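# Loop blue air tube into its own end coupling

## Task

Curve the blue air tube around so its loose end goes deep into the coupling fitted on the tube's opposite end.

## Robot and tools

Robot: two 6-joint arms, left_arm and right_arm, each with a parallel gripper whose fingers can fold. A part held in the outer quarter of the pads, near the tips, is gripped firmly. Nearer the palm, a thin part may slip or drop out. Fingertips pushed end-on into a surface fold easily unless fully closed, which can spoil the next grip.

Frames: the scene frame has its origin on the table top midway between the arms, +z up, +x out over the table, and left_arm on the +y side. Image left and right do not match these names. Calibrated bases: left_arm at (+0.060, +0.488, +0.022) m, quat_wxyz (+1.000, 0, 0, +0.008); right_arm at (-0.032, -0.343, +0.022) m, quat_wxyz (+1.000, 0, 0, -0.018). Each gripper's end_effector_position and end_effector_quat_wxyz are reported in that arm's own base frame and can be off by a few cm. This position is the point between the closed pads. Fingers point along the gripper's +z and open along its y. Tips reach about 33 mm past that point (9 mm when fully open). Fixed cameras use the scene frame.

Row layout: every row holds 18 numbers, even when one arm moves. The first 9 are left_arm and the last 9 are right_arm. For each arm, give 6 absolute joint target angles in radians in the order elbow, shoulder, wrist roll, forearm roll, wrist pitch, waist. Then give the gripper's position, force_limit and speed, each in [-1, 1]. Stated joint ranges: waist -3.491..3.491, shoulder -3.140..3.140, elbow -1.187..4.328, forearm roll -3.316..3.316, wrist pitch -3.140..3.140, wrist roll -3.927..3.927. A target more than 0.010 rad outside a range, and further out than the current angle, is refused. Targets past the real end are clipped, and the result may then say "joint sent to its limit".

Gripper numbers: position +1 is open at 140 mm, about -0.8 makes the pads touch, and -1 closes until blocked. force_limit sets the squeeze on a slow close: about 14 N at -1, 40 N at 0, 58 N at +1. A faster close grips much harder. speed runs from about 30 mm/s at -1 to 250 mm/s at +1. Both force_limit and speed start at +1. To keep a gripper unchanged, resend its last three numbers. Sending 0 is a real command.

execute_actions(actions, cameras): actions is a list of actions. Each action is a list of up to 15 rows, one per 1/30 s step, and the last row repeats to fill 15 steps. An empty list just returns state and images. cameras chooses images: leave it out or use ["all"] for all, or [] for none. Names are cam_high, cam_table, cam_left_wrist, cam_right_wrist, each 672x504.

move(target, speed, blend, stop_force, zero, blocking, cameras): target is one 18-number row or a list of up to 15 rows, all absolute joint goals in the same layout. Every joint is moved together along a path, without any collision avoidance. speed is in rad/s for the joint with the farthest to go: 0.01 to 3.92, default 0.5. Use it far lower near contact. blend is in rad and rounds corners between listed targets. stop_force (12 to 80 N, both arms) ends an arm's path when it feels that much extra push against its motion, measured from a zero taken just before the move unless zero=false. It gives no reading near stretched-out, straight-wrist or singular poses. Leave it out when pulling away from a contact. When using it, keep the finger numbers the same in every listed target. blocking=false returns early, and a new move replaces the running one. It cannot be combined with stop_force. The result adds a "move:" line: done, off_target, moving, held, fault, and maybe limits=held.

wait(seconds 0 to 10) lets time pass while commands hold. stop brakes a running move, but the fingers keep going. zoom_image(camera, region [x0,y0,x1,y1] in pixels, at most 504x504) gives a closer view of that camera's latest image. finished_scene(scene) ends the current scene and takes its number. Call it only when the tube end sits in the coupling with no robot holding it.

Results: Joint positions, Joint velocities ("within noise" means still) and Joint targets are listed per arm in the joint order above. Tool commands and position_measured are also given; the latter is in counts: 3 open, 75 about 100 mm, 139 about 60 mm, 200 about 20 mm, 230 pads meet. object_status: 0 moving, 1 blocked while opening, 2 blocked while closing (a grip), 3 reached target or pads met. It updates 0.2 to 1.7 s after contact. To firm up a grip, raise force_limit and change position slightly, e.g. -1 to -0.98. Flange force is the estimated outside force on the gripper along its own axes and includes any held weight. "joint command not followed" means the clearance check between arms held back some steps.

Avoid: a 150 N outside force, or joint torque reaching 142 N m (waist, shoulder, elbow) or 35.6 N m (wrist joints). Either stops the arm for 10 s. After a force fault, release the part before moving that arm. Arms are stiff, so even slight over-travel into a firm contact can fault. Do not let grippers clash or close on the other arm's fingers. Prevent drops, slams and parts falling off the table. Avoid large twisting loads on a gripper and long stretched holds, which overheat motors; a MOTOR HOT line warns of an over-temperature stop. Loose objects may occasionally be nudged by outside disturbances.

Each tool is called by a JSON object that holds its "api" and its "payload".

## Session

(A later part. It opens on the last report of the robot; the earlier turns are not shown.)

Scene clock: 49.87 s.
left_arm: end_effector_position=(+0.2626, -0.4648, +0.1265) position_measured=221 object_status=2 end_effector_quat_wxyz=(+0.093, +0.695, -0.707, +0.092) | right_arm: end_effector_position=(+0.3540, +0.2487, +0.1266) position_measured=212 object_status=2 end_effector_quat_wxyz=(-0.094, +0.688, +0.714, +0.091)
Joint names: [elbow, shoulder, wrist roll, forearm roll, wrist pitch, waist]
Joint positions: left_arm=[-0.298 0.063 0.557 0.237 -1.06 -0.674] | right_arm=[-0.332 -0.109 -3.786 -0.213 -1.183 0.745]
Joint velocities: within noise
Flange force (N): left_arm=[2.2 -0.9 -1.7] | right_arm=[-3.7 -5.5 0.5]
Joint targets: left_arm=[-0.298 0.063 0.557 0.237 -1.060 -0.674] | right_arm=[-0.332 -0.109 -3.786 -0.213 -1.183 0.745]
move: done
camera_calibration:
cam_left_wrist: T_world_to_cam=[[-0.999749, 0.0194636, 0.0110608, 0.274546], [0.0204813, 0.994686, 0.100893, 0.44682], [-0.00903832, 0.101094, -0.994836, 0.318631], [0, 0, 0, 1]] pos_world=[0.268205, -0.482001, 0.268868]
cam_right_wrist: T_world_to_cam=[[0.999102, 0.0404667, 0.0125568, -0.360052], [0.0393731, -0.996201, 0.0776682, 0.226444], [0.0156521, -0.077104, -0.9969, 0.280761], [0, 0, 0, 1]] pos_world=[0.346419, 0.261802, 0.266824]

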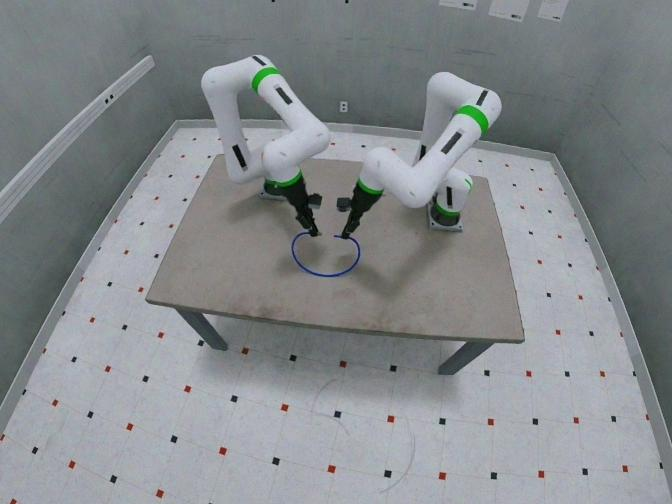

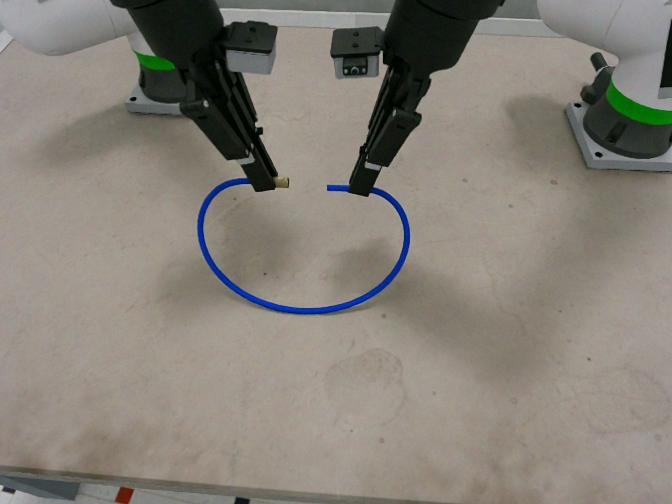

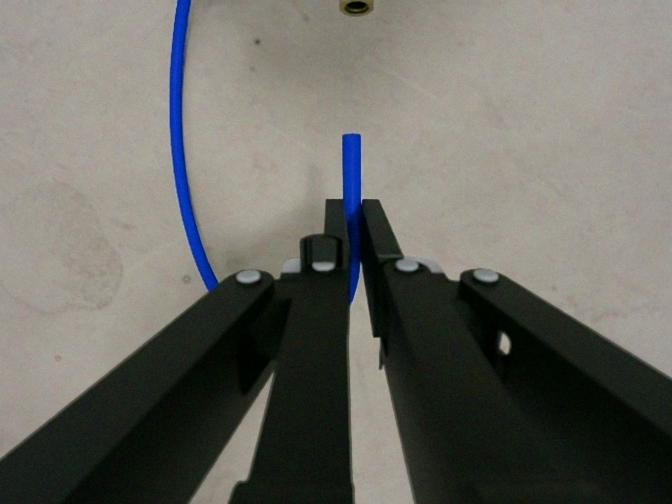

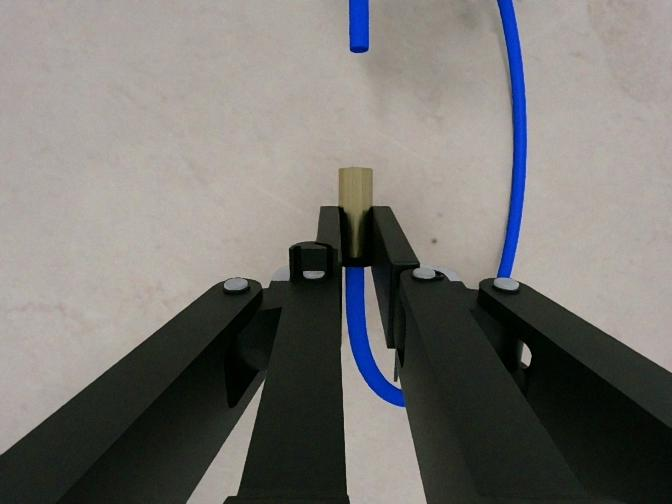

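{"api": "move", "payload": {"target": [[-0.1952,0.1454,0.6396,0.2221,-1.0635,-0.748,-1,0,-1,-0.3316,-0.1094,-3.786,-0.2134,-1.1835,0.745,-1,0,-1]], "speed": 0.05, "stop_force": 12}}

{"api": "zoom_image", "payload": {"camera": "cam_table", "region": [250, 160, 350, 210]}}

{"api": "zoom_image", "payload": {"camera": "cam_left_wrist", "region": [280, 60, 430, 225]}}

{"api": "zoom_image", "payload": {"camera": "cam_right_wrist", "region": [280, 80, 430, 245]}}

Scene clock: 57.57 s.
left_arm: end_effector_position=(+0.2600, -0.5078, +0.1297) position_measured=221 object_status=2 end_effector_quat_wxyz=(+0.093, +0.695, -0.707, +0.092) | right_arm: end_effector_position=(+0.3540, +0.2487, +0.1266) position_measured=212 object_status=2 end_effector_quat_wxyz=(-0.094, +0.688, +0.714, +0.091)
Joint names: [elbow, shoulder, wrist roll, forearm roll, wrist pitch, waist]
Joint positions: left_arm=[-0.195 0.145 0.64 0.222 -1.064 -0.748] | right_arm=[-0.332 -0.109 -3.786 -0.213 -1.183 0.745]
Joint velocities: within noise
Flange force (N): left_arm=[1.9 -0.7 -1.7] | right_arm=[-5.0 -5.2 0.5]
Joint targets: left_arm=[-0.195 0.145 0.640 0.222 -1.063 -0.748] | right_arm=[-0.332 -0.109 -3.786 -0.213 -1.183 0.745]
move: done
camera_calibration:
cam_left_wrist: T_world_to_cam=[[-0.999742, 0.0199914, 0.0108135, 0.272989], [0.0209814, 0.994676, 0.100896, 0.489183], [-0.00873885, 0.101097, -0.994838, 0.326059], [0, 0, 0, 1]] pos_world=[0.265505, -0.525, 0.272068]
cam_right_wrist: T_world_to_cam=[[0.999102, 0.0404667, 0.0125568, -0.360052], [0.0393731, -0.996201, 0.0776682, 0.226444], [0.0156521, -0.077104, -0.9969, 0.280761], [0, 0, 0, 1]] pos_world=[0.346419, 0.261802, 0.266824]

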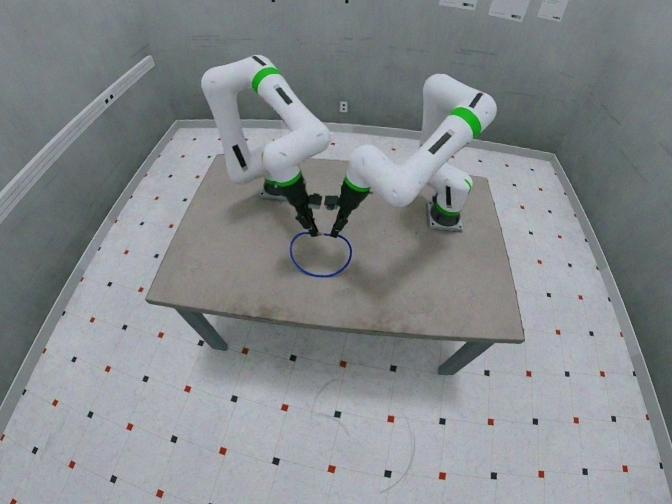

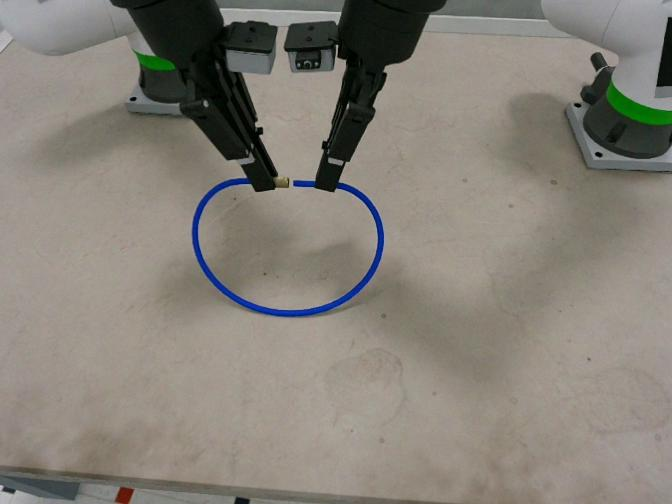

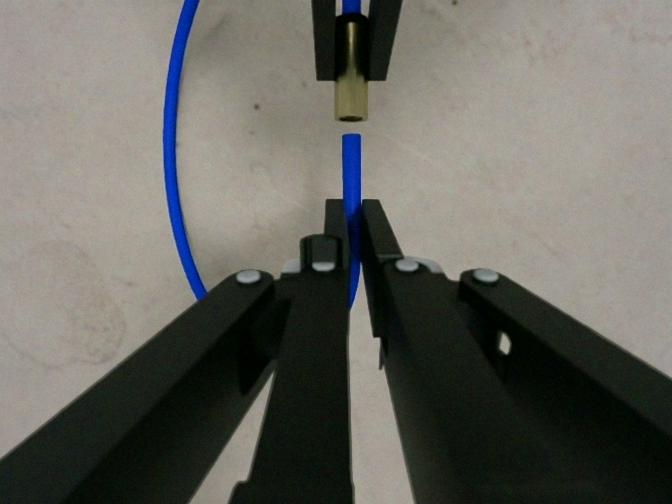

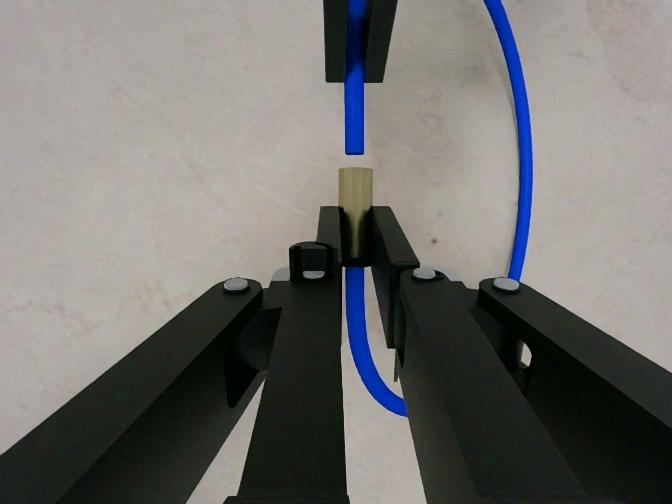

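Scaled by 5.040 from the camera's 672x504 image, which has a finer 960x720 frame.

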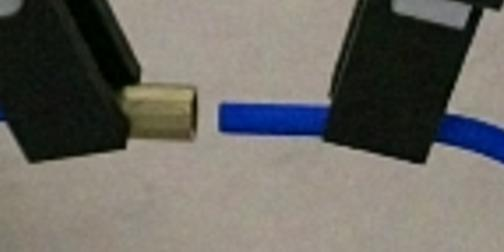

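Scaled by 3.055 from the camera's 672x504 image, which has a finer 960x720 frame.

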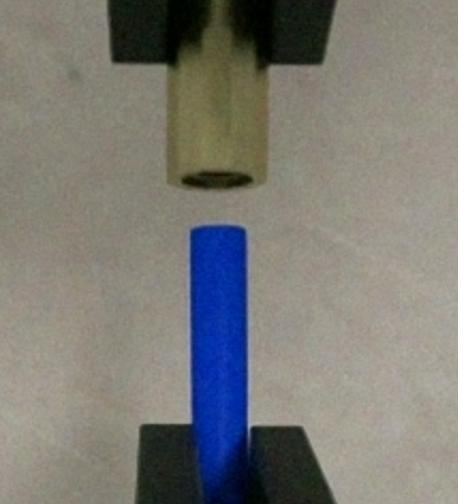

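Scaled by 3.055 from the camera's 672x504 image, which has a finer 960x720 frame.

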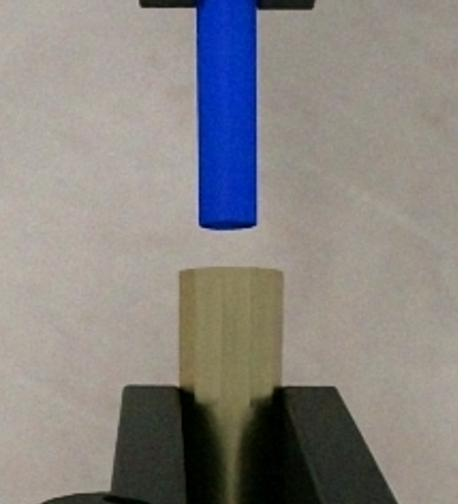

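{"api": "move", "payload": {"target": [[-0.2982,0.0628,0.557,0.2372,-1.0597,-0.6737,-1,0,-1,-0.3316,-0.1094,-3.786,-0.2134,-1.1835,0.745,-1,0,-1],[-0.2716,0.0474,1.664,-0.8623,-0.9325,-1.3662,-1,0,-1,-0.3316,-0.1094,-3.786,-0.2134,-1.1835,0.745,-1,0,-1]], "speed": [0.1,0.25]}}

{"api": "zoom_image", "payload": {"camera": "cam_table", "region": [250, 160, 350, 210]}}

{"api": "zoom_image", "payload": {"camera": "cam_right_wrist", "region": [280, 80, 430, 245]}}

Scene clock: 72.30 s.
left_arm: end_effector_position=(+0.2398, -0.5018, +0.1224) position_measured=221 object_status=2 end_effector_quat_wxyz=(+0.180, -0.607, +0.688, -0.355) | right_arm: end_effector_position=(+0.3540, +0.2487, +0.1266) position_measured=212 object_status=2 end_effector_quat_wxyz=(-0.094, +0.688, +0.714, +0.091)
Joint names: [elbow, shoulder, wrist roll, forearm roll, wrist pitch, waist]
Joint positions: left_arm=[-0.272 0.047 1.664 -0.862 -0.933 -1.366] | right_arm=[-0.332 -0.109 -3.786 -0.213 -1.183 0.745]
Joint velocities: within noise
Flange force (N): left_arm=[2.6 -0.8 -0.9] | right_arm=[-3.4 -4.9 -0.1]
Joint targets: left_arm=[-0.272 0.047 1.664 -0.862 -0.932 -1.366] | right_arm=[-0.332 -0.109 -3.786 -0.213 -1.183 0.745]
move: done
camera_calibration:
cam_left_wrist: T_world_to_cam=[[-0.714744, 0.015098, -0.699223, 0.268956], [-0.0522492, 0.99582, 0.0749114, 0.505689], [0.697432, 0.0900763, -0.710968, 0.108395], [0, 0, 0, 1]] pos_world=[0.143059, -0.5174, 0.227244]
cam_right_wrist: T_world_to_cam=[[0.999102, 0.0404667, 0.0125568, -0.360052], [0.0393731, -0.996201, 0.0776682, 0.226444], [0.0156521, -0.077104, -0.9969, 0.280761], [0, 0, 0, 1]] pos_world=[0.346419, 0.261802, 0.266824]

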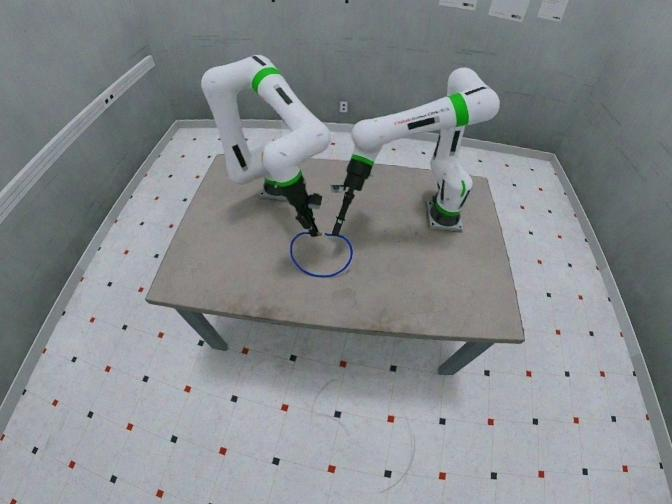

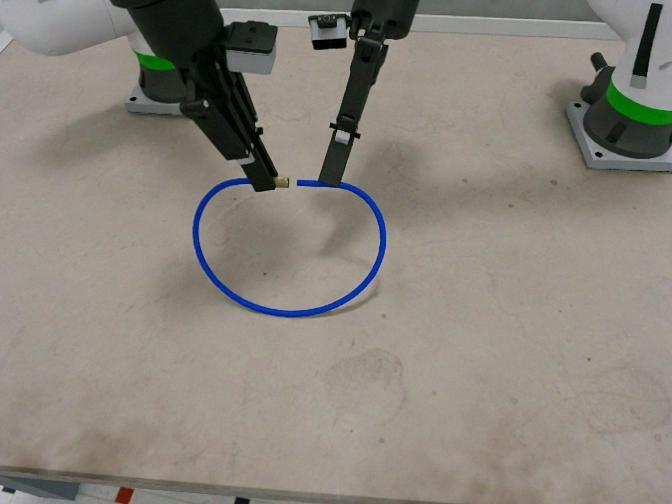

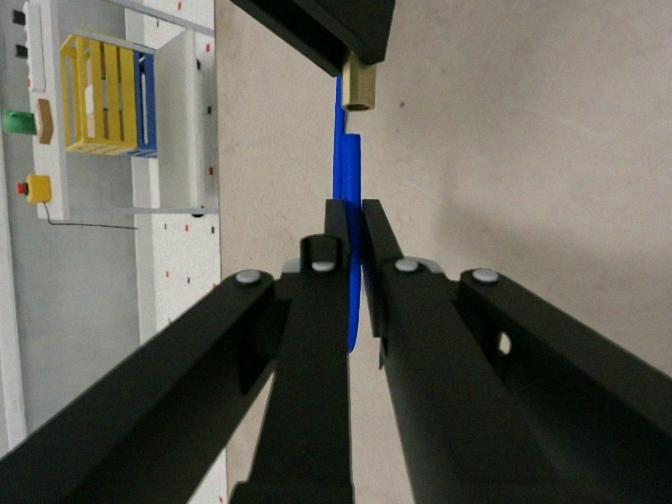

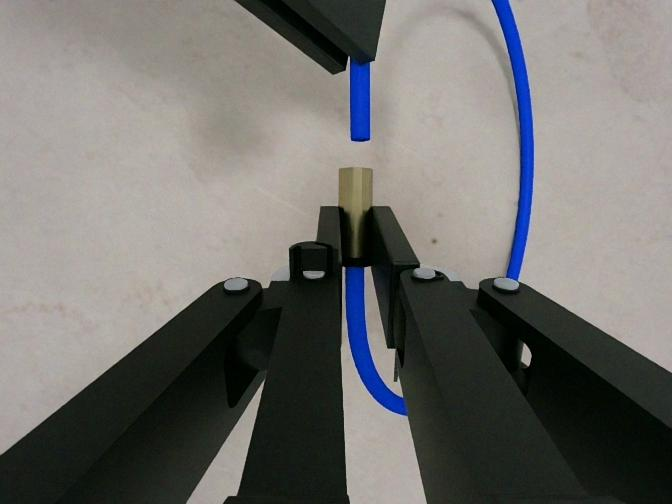

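Scaled by 5.040 from the camera's 672x504 image, which has a finer 960x720 frame.

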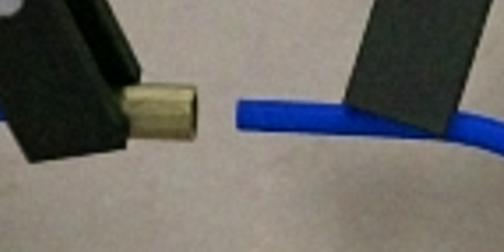

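Scaled by 3.055 from the camera's 672x504 image, which has a finer 960x720 frame.

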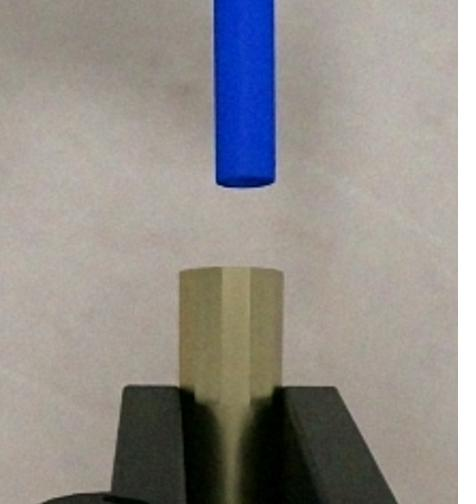

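{"api": "move", "payload": {"target": [[-0.2512,0.0720,1.6759,-0.8663,-0.937,-1.3763,-1,0,-1,-0.3316,-0.1094,-3.786,-0.2134,-1.1835,0.745,-1,0,-1]], "speed": 0.02, "stop_force": 12}}

{"api": "zoom_image", "payload": {"camera": "cam_table", "region": [250, 160, 350, 210]}}

{"api": "zoom_image", "payload": {"camera": "cam_right_wrist", "region": [280, 80, 430, 245]}}

{"api": "zoom_image", "payload": {"camera": "cam_left_wrist", "region": [280, 60, 430, 225]}}

Scene clock: 78.23 s.
left_arm: end_effector_position=(+0.2379, -0.5105, +0.1200) position_measured=221 object_status=2 end_effector_quat_wxyz=(+0.180, -0.607, +0.688, -0.355) | right_arm: end_effector_position=(+0.3540, +0.2487, +0.1266) position_measured=212 object_status=2 end_effector_quat_wxyz=(-0.094, +0.688, +0.714, +0.091)
Joint names: [elbow, shoulder, wrist roll, forearm roll, wrist pitch, waist]
Joint positions: left_arm=[-0.251 0.072 1.676 -0.866 -0.937 -1.376] | right_arm=[-0.332 -0.109 -3.786 -0.213 -1.183 0.745]
Joint velocities: within noise
Flange force (N): left_arm=[2.6 -0.4 -1.0] | right_arm=[-4.3 -6.0 -0.9]
Joint targets: left_arm=[-0.251 0.072 1.676 -0.866 -0.937 -1.376] | right_arm=[-0.332 -0.109 -3.786 -0.213 -1.183 0.745]
move: done
camera_calibration:
cam_left_wrist: T_world_to_cam=[[-0.714586, 0.0149786, -0.699387, 0.265932], [-0.0522073, 0.995841, 0.0746697, 0.514487], [0.697596, 0.089871, -0.710832, 0.108705], [0, 0, 0, 1]] pos_world=[0.141059, -0.5261, 0.224844]
cam_right_wrist: T_world_to_cam=[[0.999102, 0.0404667, 0.0125568, -0.360052], [0.0393731, -0.996201, 0.0776682, 0.226444], [0.0156521, -0.077104, -0.9969, 0.280761], [0, 0, 0, 1]] pos_world=[0.346419, 0.261802, 0.266824]

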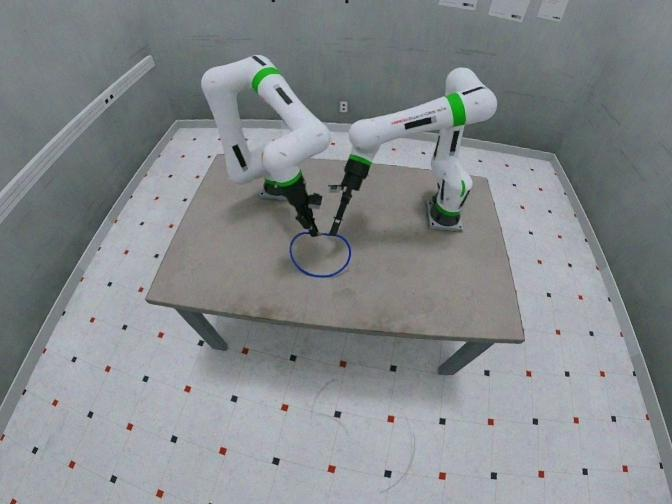

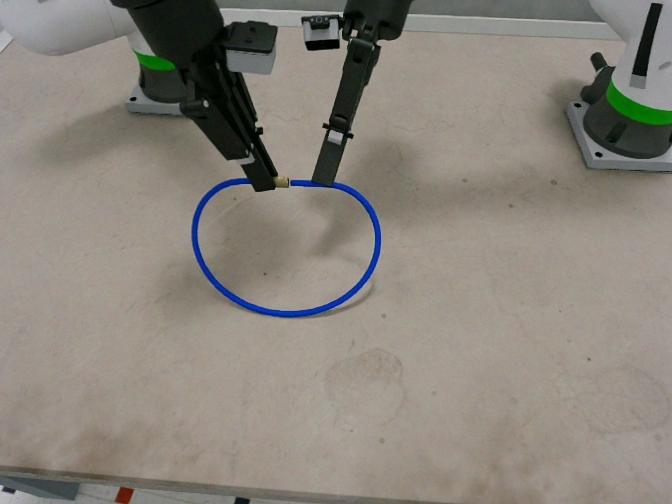

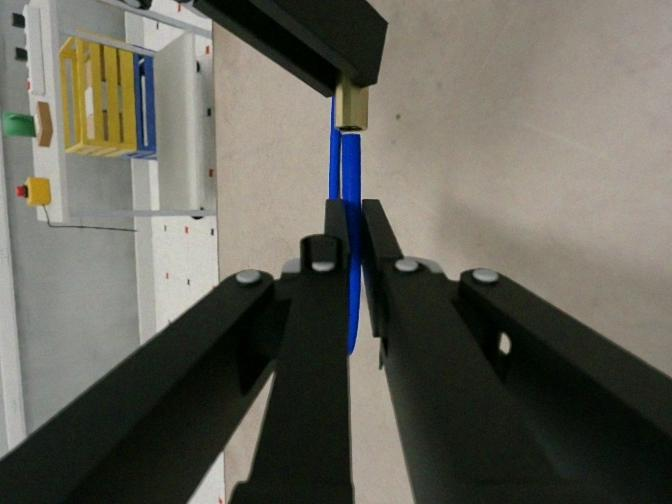

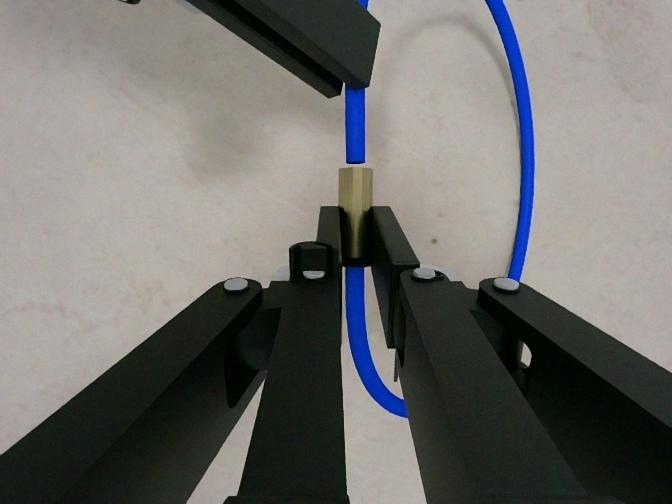

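Scaled by 5.040 from the camera's 672x504 image, which has a finer 960x720 frame.

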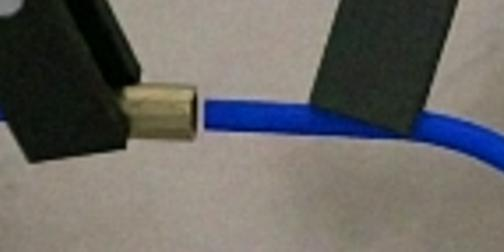

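Scaled by 3.055 from the camera's 672x504 image, which has a finer 960x720 frame.

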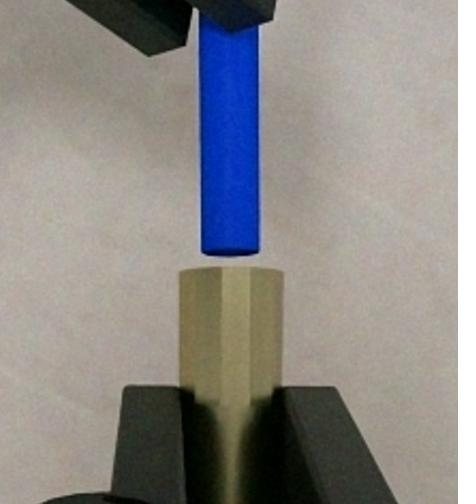

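Scaled by 3.055 from the camera's 672x504 image, which has a finer 960x720 frame.

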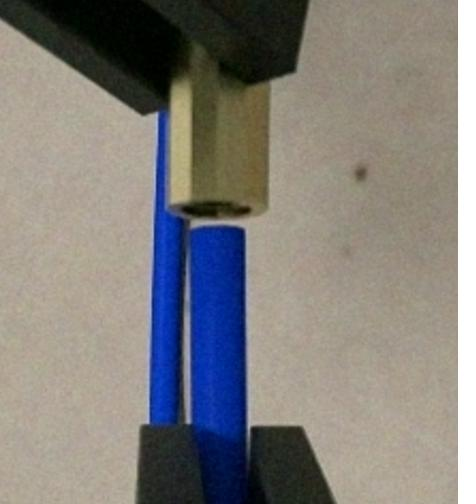

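{"api": "move", "payload": {"target": [[-0.1783,0.1376,1.679,-0.864,-0.951,-1.3893,-1,0,-1,-0.3316,-0.1094,-3.786,-0.2134,-1.1835,0.745,-1,0,-1]], "speed": 0.02, "stop_force": 30}}

{"api": "zoom_image", "payload": {"camera": "cam_table", "region": [250, 160, 350, 210]}}

{"api": "zoom_image", "payload": {"camera": "cam_right_wrist", "region": [280, 80, 430, 245]}}

{"api": "zoom_image", "payload": {"camera": "cam_left_wrist", "region": [280, 60, 430, 225]}}

Scene clock: 82.87 s.
left_arm: end_effector_position=(+0.2376, -0.5330, +0.1201) position_measured=221 object_status=2 end_effector_quat_wxyz=(+0.180, -0.607, +0.688, -0.355) | right_arm: end_effector_position=(+0.3540, +0.2487, +0.1266) position_measured=212 object_status=2 end_effector_quat_wxyz=(-0.094, +0.688, +0.714, +0.091)
Joint names: [elbow, shoulder, wrist roll, forearm roll, wrist pitch, waist]
Joint positions: left_arm=[-0.192 0.125 1.678 -0.864 -0.949 -1.387] | right_arm=[-0.332 -0.109 -3.786 -0.213 -1.184 0.745]
Joint velocities: within noise
Flange force (N): left_arm=[-29.5 -0.9 -11.1] | right_arm=[-39.6 -4.2 -6.8]
Joint targets: left_arm=[-0.192 0.125 1.678 -0.864 -0.949 -1.387] | right_arm=[-0.332 -0.109 -3.786 -0.213 -1.183 0.745]
move: contact (left_arm); left_arm: the elbow is farthest, 0.014 rad from its target
camera_calibration:
cam_left_wrist: T_world_to_cam=[[-0.714543, 0.0149782, -0.699431, 0.266199], [-0.0526336, 0.995786, 0.0750955, 0.536811], [0.697608, 0.0904726, -0.710744, 0.111246], [0, 0, 0, 1]] pos_world=[0.140859, -0.548601, 0.224943]
cam_right_wrist: T_world_to_cam=[[0.999104, 0.0404588, 0.0124572, -0.360024], [0.039373, -0.996202, 0.0776643, 0.226445], [0.0155521, -0.0771042, -0.996902, 0.280796], [0, 0, 0, 1]] pos_world=[0.346418, 0.261801, 0.266824]

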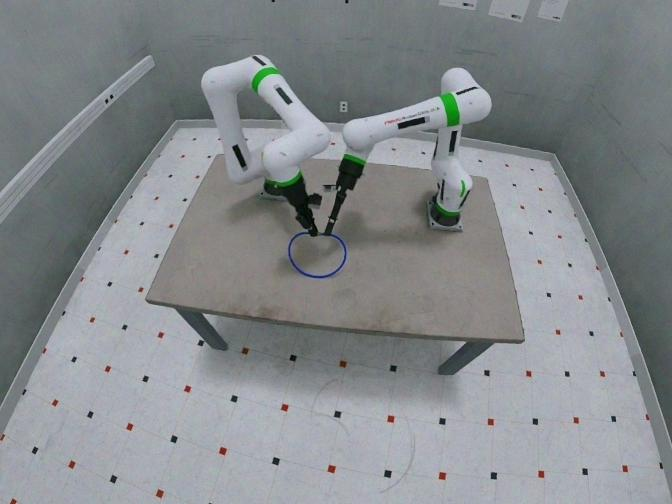

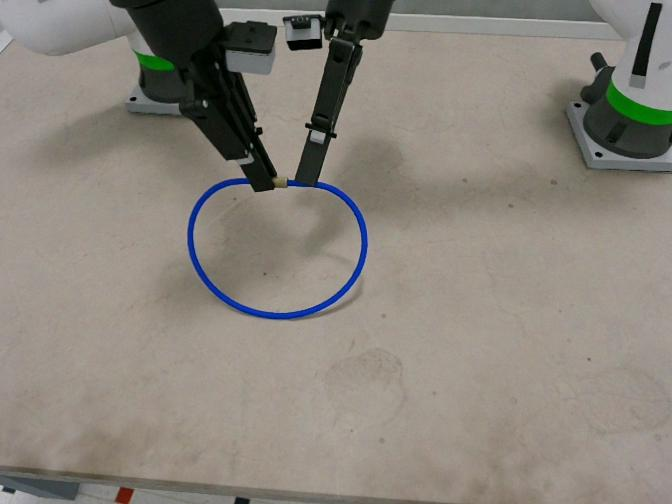

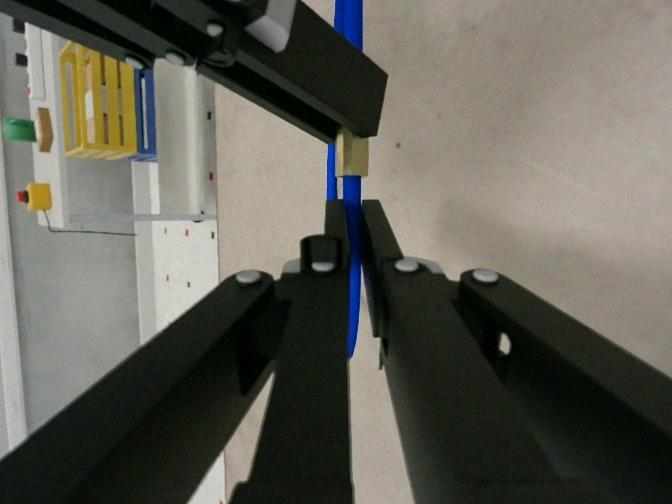

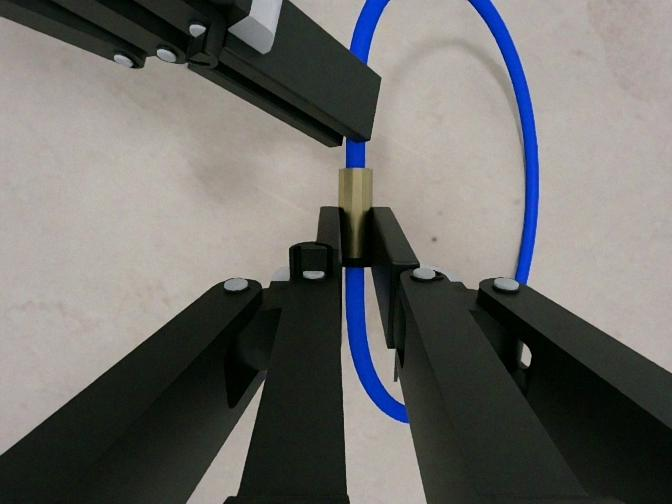

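Scaled by 5.040 from the camera's 672x504 image, which has a finer 960x720 frame.

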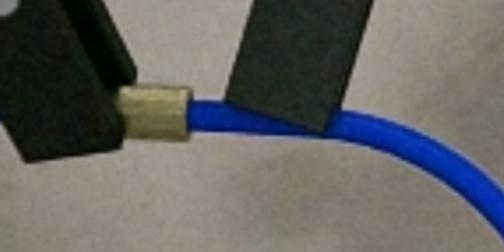

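Scaled by 3.055 from the camera's 672x504 image, which has a finer 960x720 frame.

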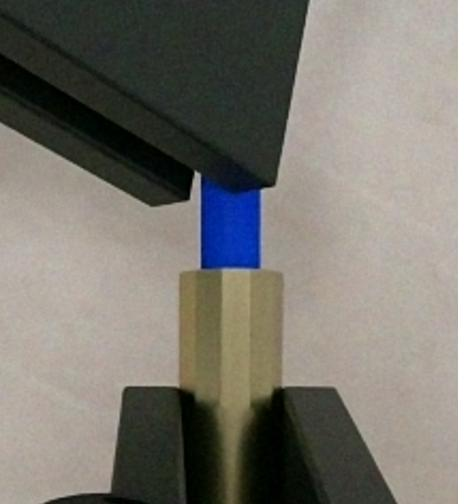

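Scaled by 3.055 from the camera's 672x504 image, which has a finer 960x720 frame.

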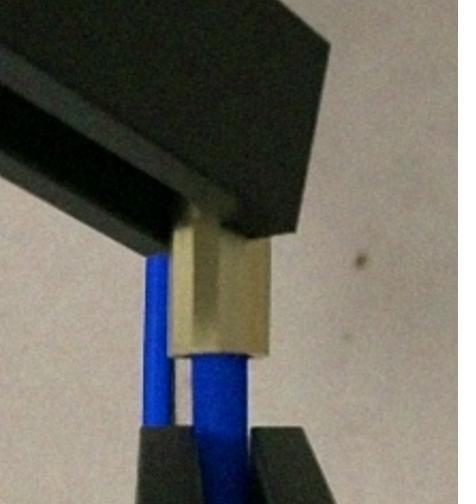

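{"api": "move", "payload": {"target": [[-0.1783,0.1376,1.679,-0.864,-0.951,-1.3893,-1,0,-1,-0.3316,-0.1094,-3.786,-0.2134,-1.1835,0.745,-1,0,-1]], "speed": 0.01, "stop_force": 15}}

{"api": "zoom_image", "payload": {"camera": "cam_left_wrist", "region": [280, 60, 430, 225]}}

{"api": "zoom_image", "payload": {"camera": "cam_right_wrist", "region": [280, 80, 430, 245]}}

Scene clock: 84.77 s.
left_arm: end_effector_position=(+0.2376, -0.5348, +0.1201) position_measured=221 object_status=2 end_effector_quat_wxyz=(+0.180, -0.607, +0.688, -0.355) | right_arm: end_effector_position=(+0.3540, +0.2487, +0.1266) position_measured=212 object_status=2 end_effector_quat_wxyz=(-0.094, +0.688, +0.714, +0.091)
Joint names: [elbow, shoulder, wrist roll, forearm roll, wrist pitch, waist]
Joint positions: left_arm=[-0.188 0.129 1.679 -0.864 -0.95 -1.388] | right_arm=[-0.332 -0.109 -3.786 -0.213 -1.183 0.745]
Joint velocities: within noise
Flange force (N): left_arm=[-48.6 -1.0 -16.8] | right_arm=[-59.1 -4.8 -11.6]
Joint targets: left_arm=[-0.188 0.129 1.679 -0.864 -0.950 -1.388] | right_arm=[-0.332 -0.109 -3.786 -0.213 -1.183 0.745]
move: contact (left_arm)
camera_calibration:
cam_left_wrist: T_world_to_cam=[[-0.714543, 0.0149782, -0.699431, 0.266085], [-0.0526336, 0.995786, 0.0750955, 0.538605], [0.697608, 0.0904726, -0.710744, 0.111407], [0, 0, 0, 1]] pos_world=[0.140759, -0.550401, 0.224843]
cam_right_wrist: T_world_to_cam=[[0.999102, 0.0404667, 0.0125568, -0.360052], [0.0393731, -0.996201, 0.0776682, 0.226444], [0.0156521, -0.077104, -0.9969, 0.280761], [0, 0, 0, 1]] pos_world=[0.346419, 0.261802, 0.266824]

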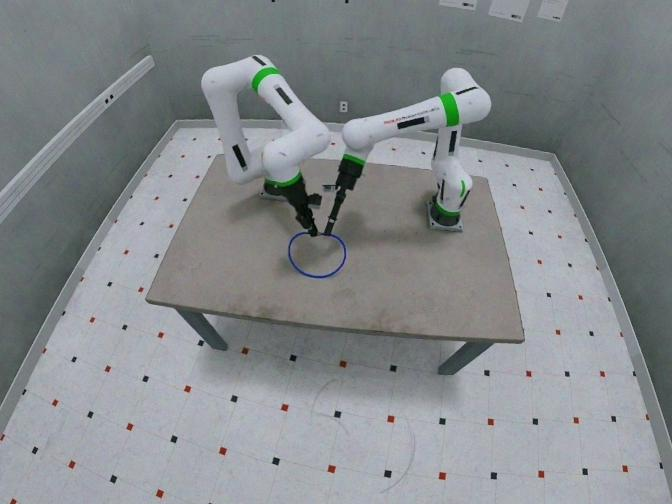

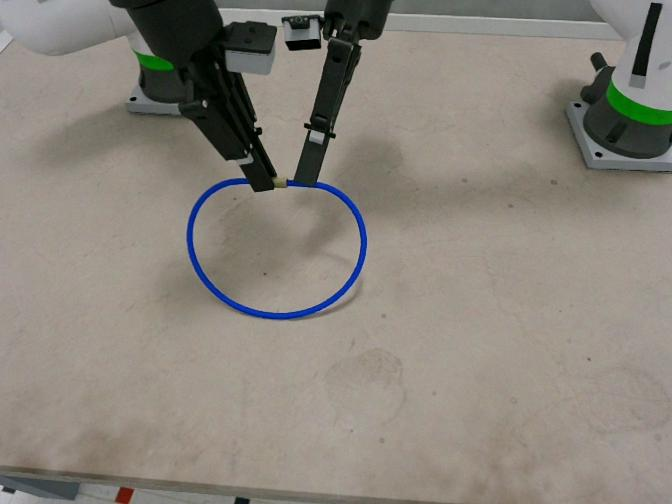

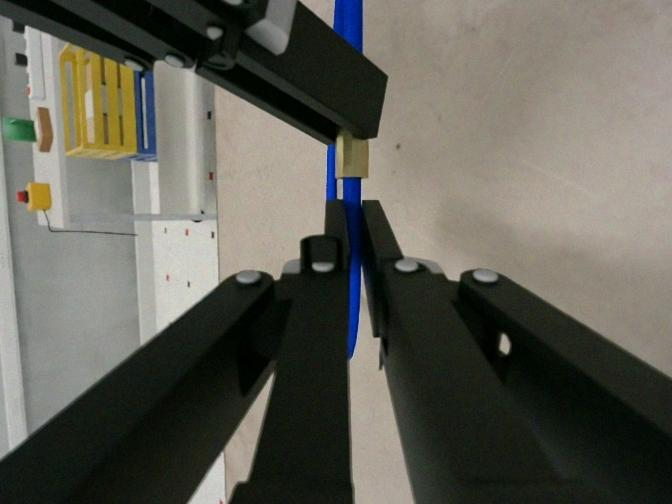

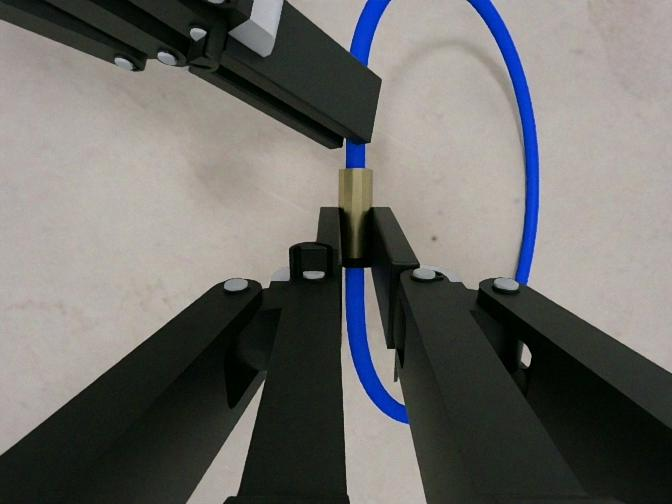

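Scaled by 3.055 from the camera's 672x504 image, which has a finer 960x720 frame.

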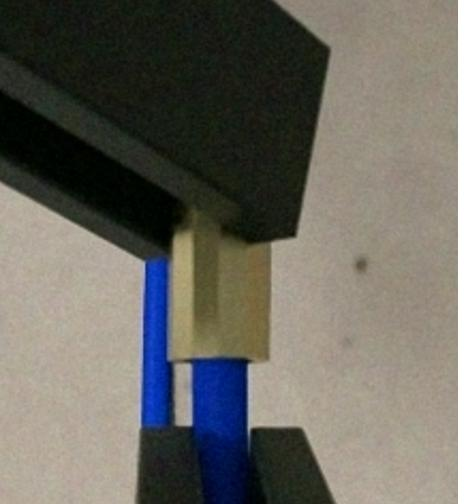

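Scaled by 3.055 from the camera's 672x504 image, which has a finer 960x720 frame.

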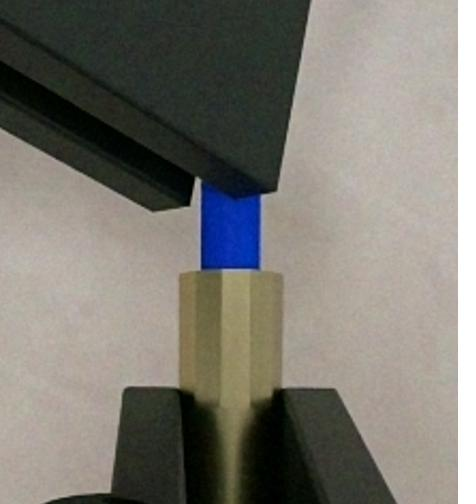

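{"api": "move", "payload": {"target": [[-0.1945,0.1230,1.678,-0.864,-0.949,-1.3862,-1,0,-1,-0.3316,-0.1094,-3.786,-0.2134,-1.1835,0.745,-1,0,-1],[-0.1945,0.1230,1.678,-0.864,-0.949,-1.3862,-0.4,0,-1,-0.3316,-0.1094,-3.786,-0.2134,-1.1835,0.745,-1,0,-1]], "speed": 0.02}}

{"api": "zoom_image", "payload": {"camera": "cam_right_wrist", "region": [280, 80, 430, 245]}}

Scene clock: 88.20 s.
left_arm: end_effector_position=(+0.2376, -0.5319, +0.1201) position_measured=179 object_status=0 end_effector_quat_wxyz=(+0.181, -0.607, +0.688, -0.355) | right_arm: end_effector_position=(+0.3540, +0.2487, +0.1266) position_measured=212 object_status=2 end_effector_quat_wxyz=(-0.094, +0.688, +0.714, +0.091)
Joint names: [elbow, shoulder, wrist roll, forearm roll, wrist pitch, waist]
Joint positions: left_arm=[-0.194 0.123 1.678 -0.864 -0.949 -1.386] | right_arm=[-0.332 -0.109 -3.786 -0.213 -1.184 0.745]
Joint velocities: within noise
Flange force (N): left_arm=[1.9 -0.9 -0.9] | right_arm=[-4.8 -4.5 0.6]
Joint targets: left_arm=[-0.194 0.123 1.678 -0.864 -0.949 -1.386] | right_arm=[-0.332 -0.109 -3.786 -0.213 -1.183 0.745]
move: done
camera_calibration:
cam_left_wrist: T_world_to_cam=[[-0.714793, 0.0148691, -0.699178, 0.266103], [-0.0531053, 0.995733, 0.075467, 0.535769], [0.697317, 0.0910733, -0.710953, 0.111572], [0, 0, 0, 1]] pos_world=[0.14086, -0.547601, 0.224943]
cam_right_wrist: T_world_to_cam=[[0.999102, 0.0404667, 0.0125568, -0.360052], [0.0393731, -0.996201, 0.0776682, 0.226444], [0.0156521, -0.077104, -0.9969, 0.280761], [0, 0, 0, 1]] pos_world=[0.346419, 0.261802, 0.266824]

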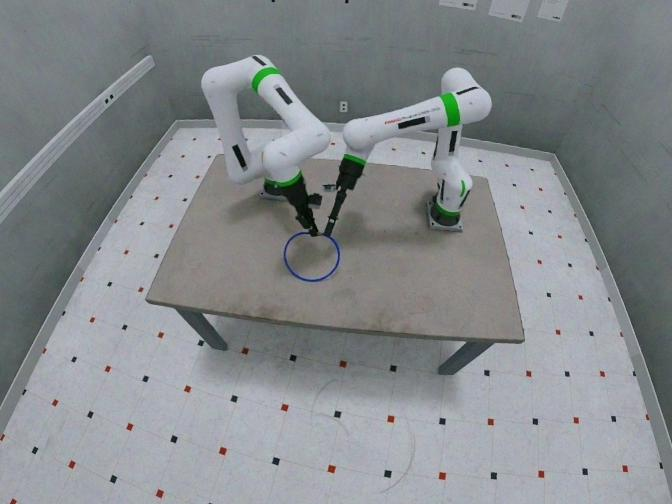

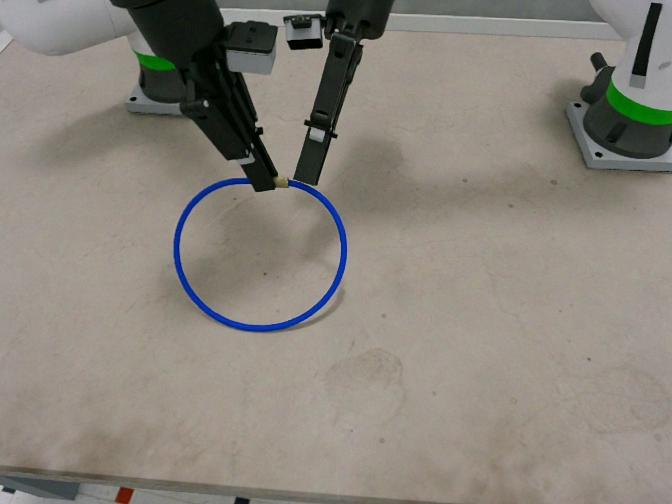

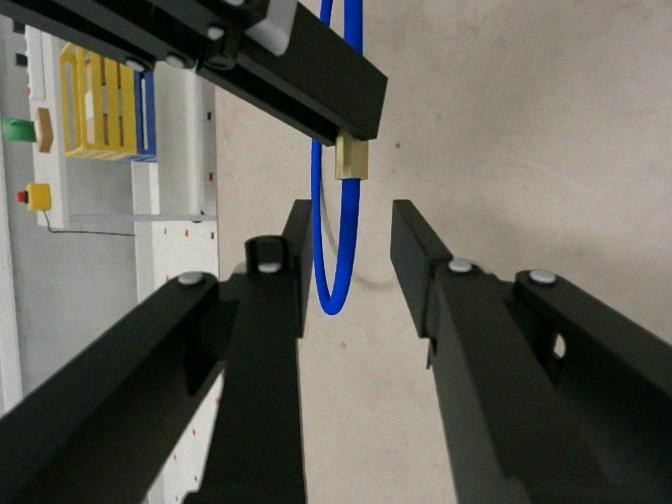

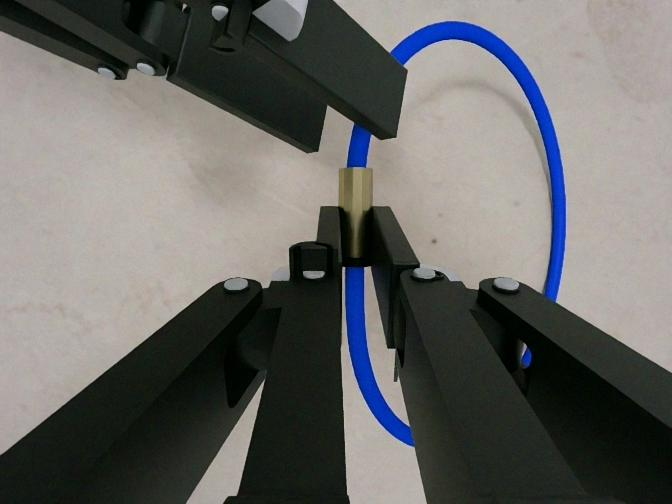

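Scaled by 3.055 from the camera's 672x504 image, which has a finer 960x720 frame.

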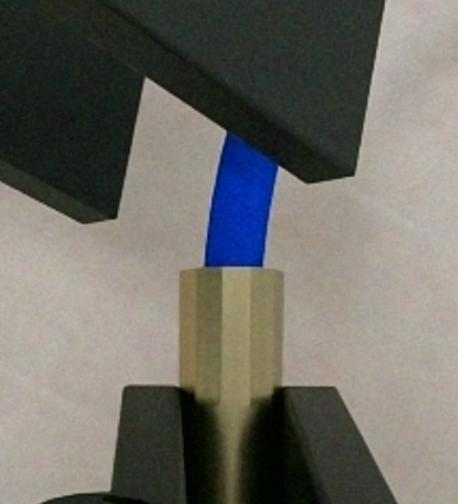

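{"api": "move", "payload": {"target": [[-0.1906,0.0031,1.657,-0.8243,-1.1134,-1.5016,-0.4,0,-1,-0.3316,-0.1094,-3.786,-0.2134,-1.1835,0.745,-1,0,-1],[-0.1906,0.0031,1.657,-0.8243,-1.1134,-1.1,-0.4,0,-1,-0.3316,-0.1094,-3.786,-0.2134,-1.1835,0.745,-1,0,-1],[-0.1906,0.0031,1.657,-0.8243,-1.1134,-1.1,-0.4,0,-1,-0.4853,0.0188,-3.708,-0.2516,-0.9087,0.742,-1,0,-1]], "speed": [0.1,0.2,0.07]}}

{"api": "zoom_image", "payload": {"camera": "cam_table", "region": [200, 140, 380, 270]}}

Scene clock: 97.70 s.
left_arm: end_effector_position=(+0.3654, -0.3948, +0.1751) position_measured=179 object_status=3 end_effector_quat_wxyz=(-0.247, +0.732, -0.553, +0.312) | right_arm: end_effector_position=(+0.3540, +0.2487, +0.0146) position_measured=212 object_status=2 end_effector_quat_wxyz=(-0.094, +0.688, +0.714, +0.091)
Joint names: [elbow, shoulder, wrist roll, forearm roll, wrist pitch, waist]
Joint positions: left_arm=[-0.191 0.003 1.657 -0.824 -1.113 -1.1] | right_arm=[-0.485 0.019 -3.708 -0.252 -0.909 0.742]
Joint velocities: within noise
Flange force (N): left_arm=[1.9 -1.1 -1.9] | right_arm=[-4.0 -4.0 -2.3]
Joint targets: left_arm=[-0.191 0.003 1.657 -0.824 -1.113 -1.100] | right_arm=[-0.485 0.019 -3.708 -0.252 -0.909 0.742]
move: done
camera_calibration:
cam_left_wrist: T_world_to_cam=[[-0.663522, -0.265699, -0.699387, 0.26438], [-0.437386, 0.896183, 0.0744946, 0.503133], [0.606986, 0.355331, -0.71085, 0.186425], [0, 0, 0, 1]] pos_world=[0.282328, -0.446897, 0.279944]
cam_right_wrist: T_world_to_cam=[[0.999097, 0.0403253, 0.0133896, -0.358629], [0.0391755, -0.996246, 0.077202, 0.2351], [0.0164525, -0.0766078, -0.996926, 0.168691], [0, 0, 0, 1]] pos_world=[0.34632, 0.261602, 0.154824]

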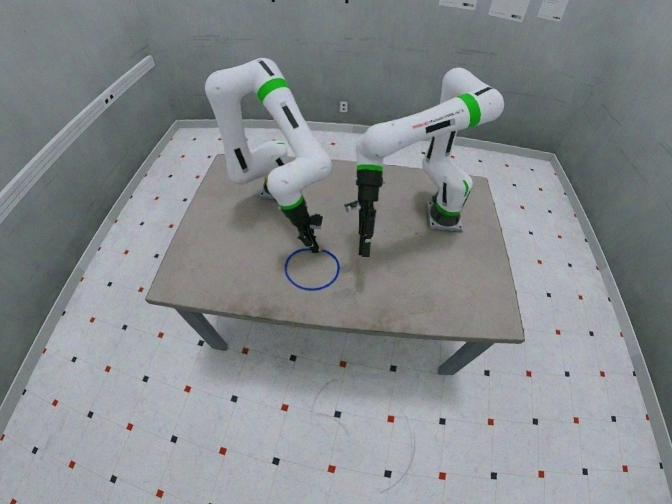

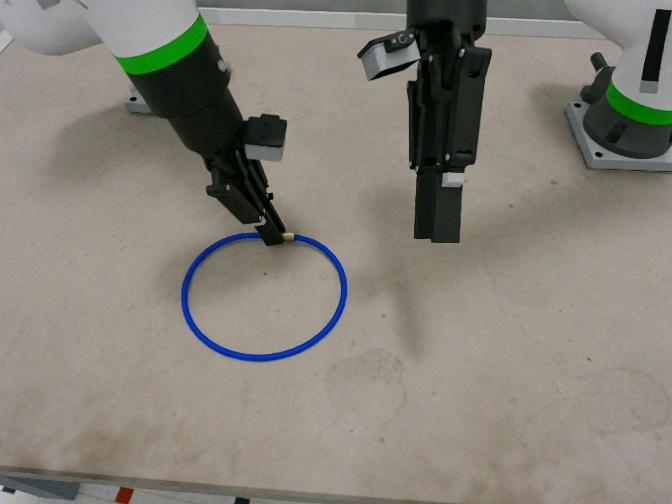

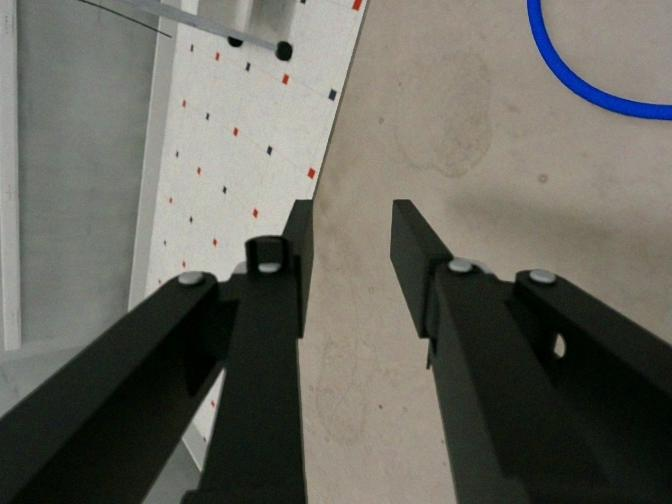

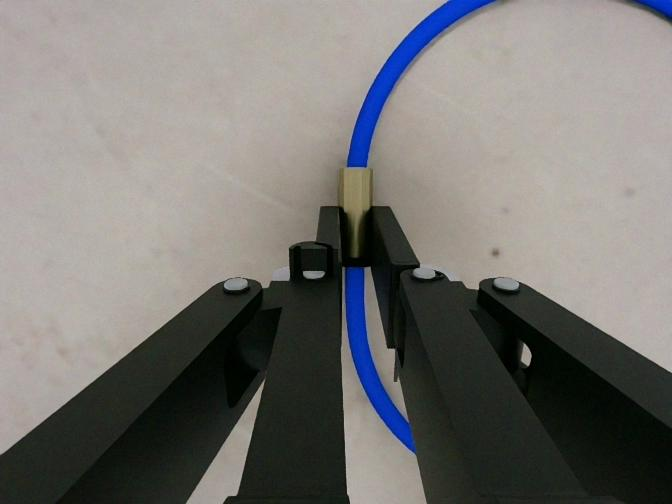

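Scaled by 2.800 from the camera's 672x504 image, which has a finer 960x720 frame.

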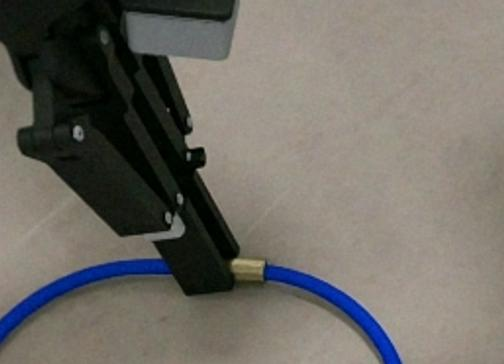

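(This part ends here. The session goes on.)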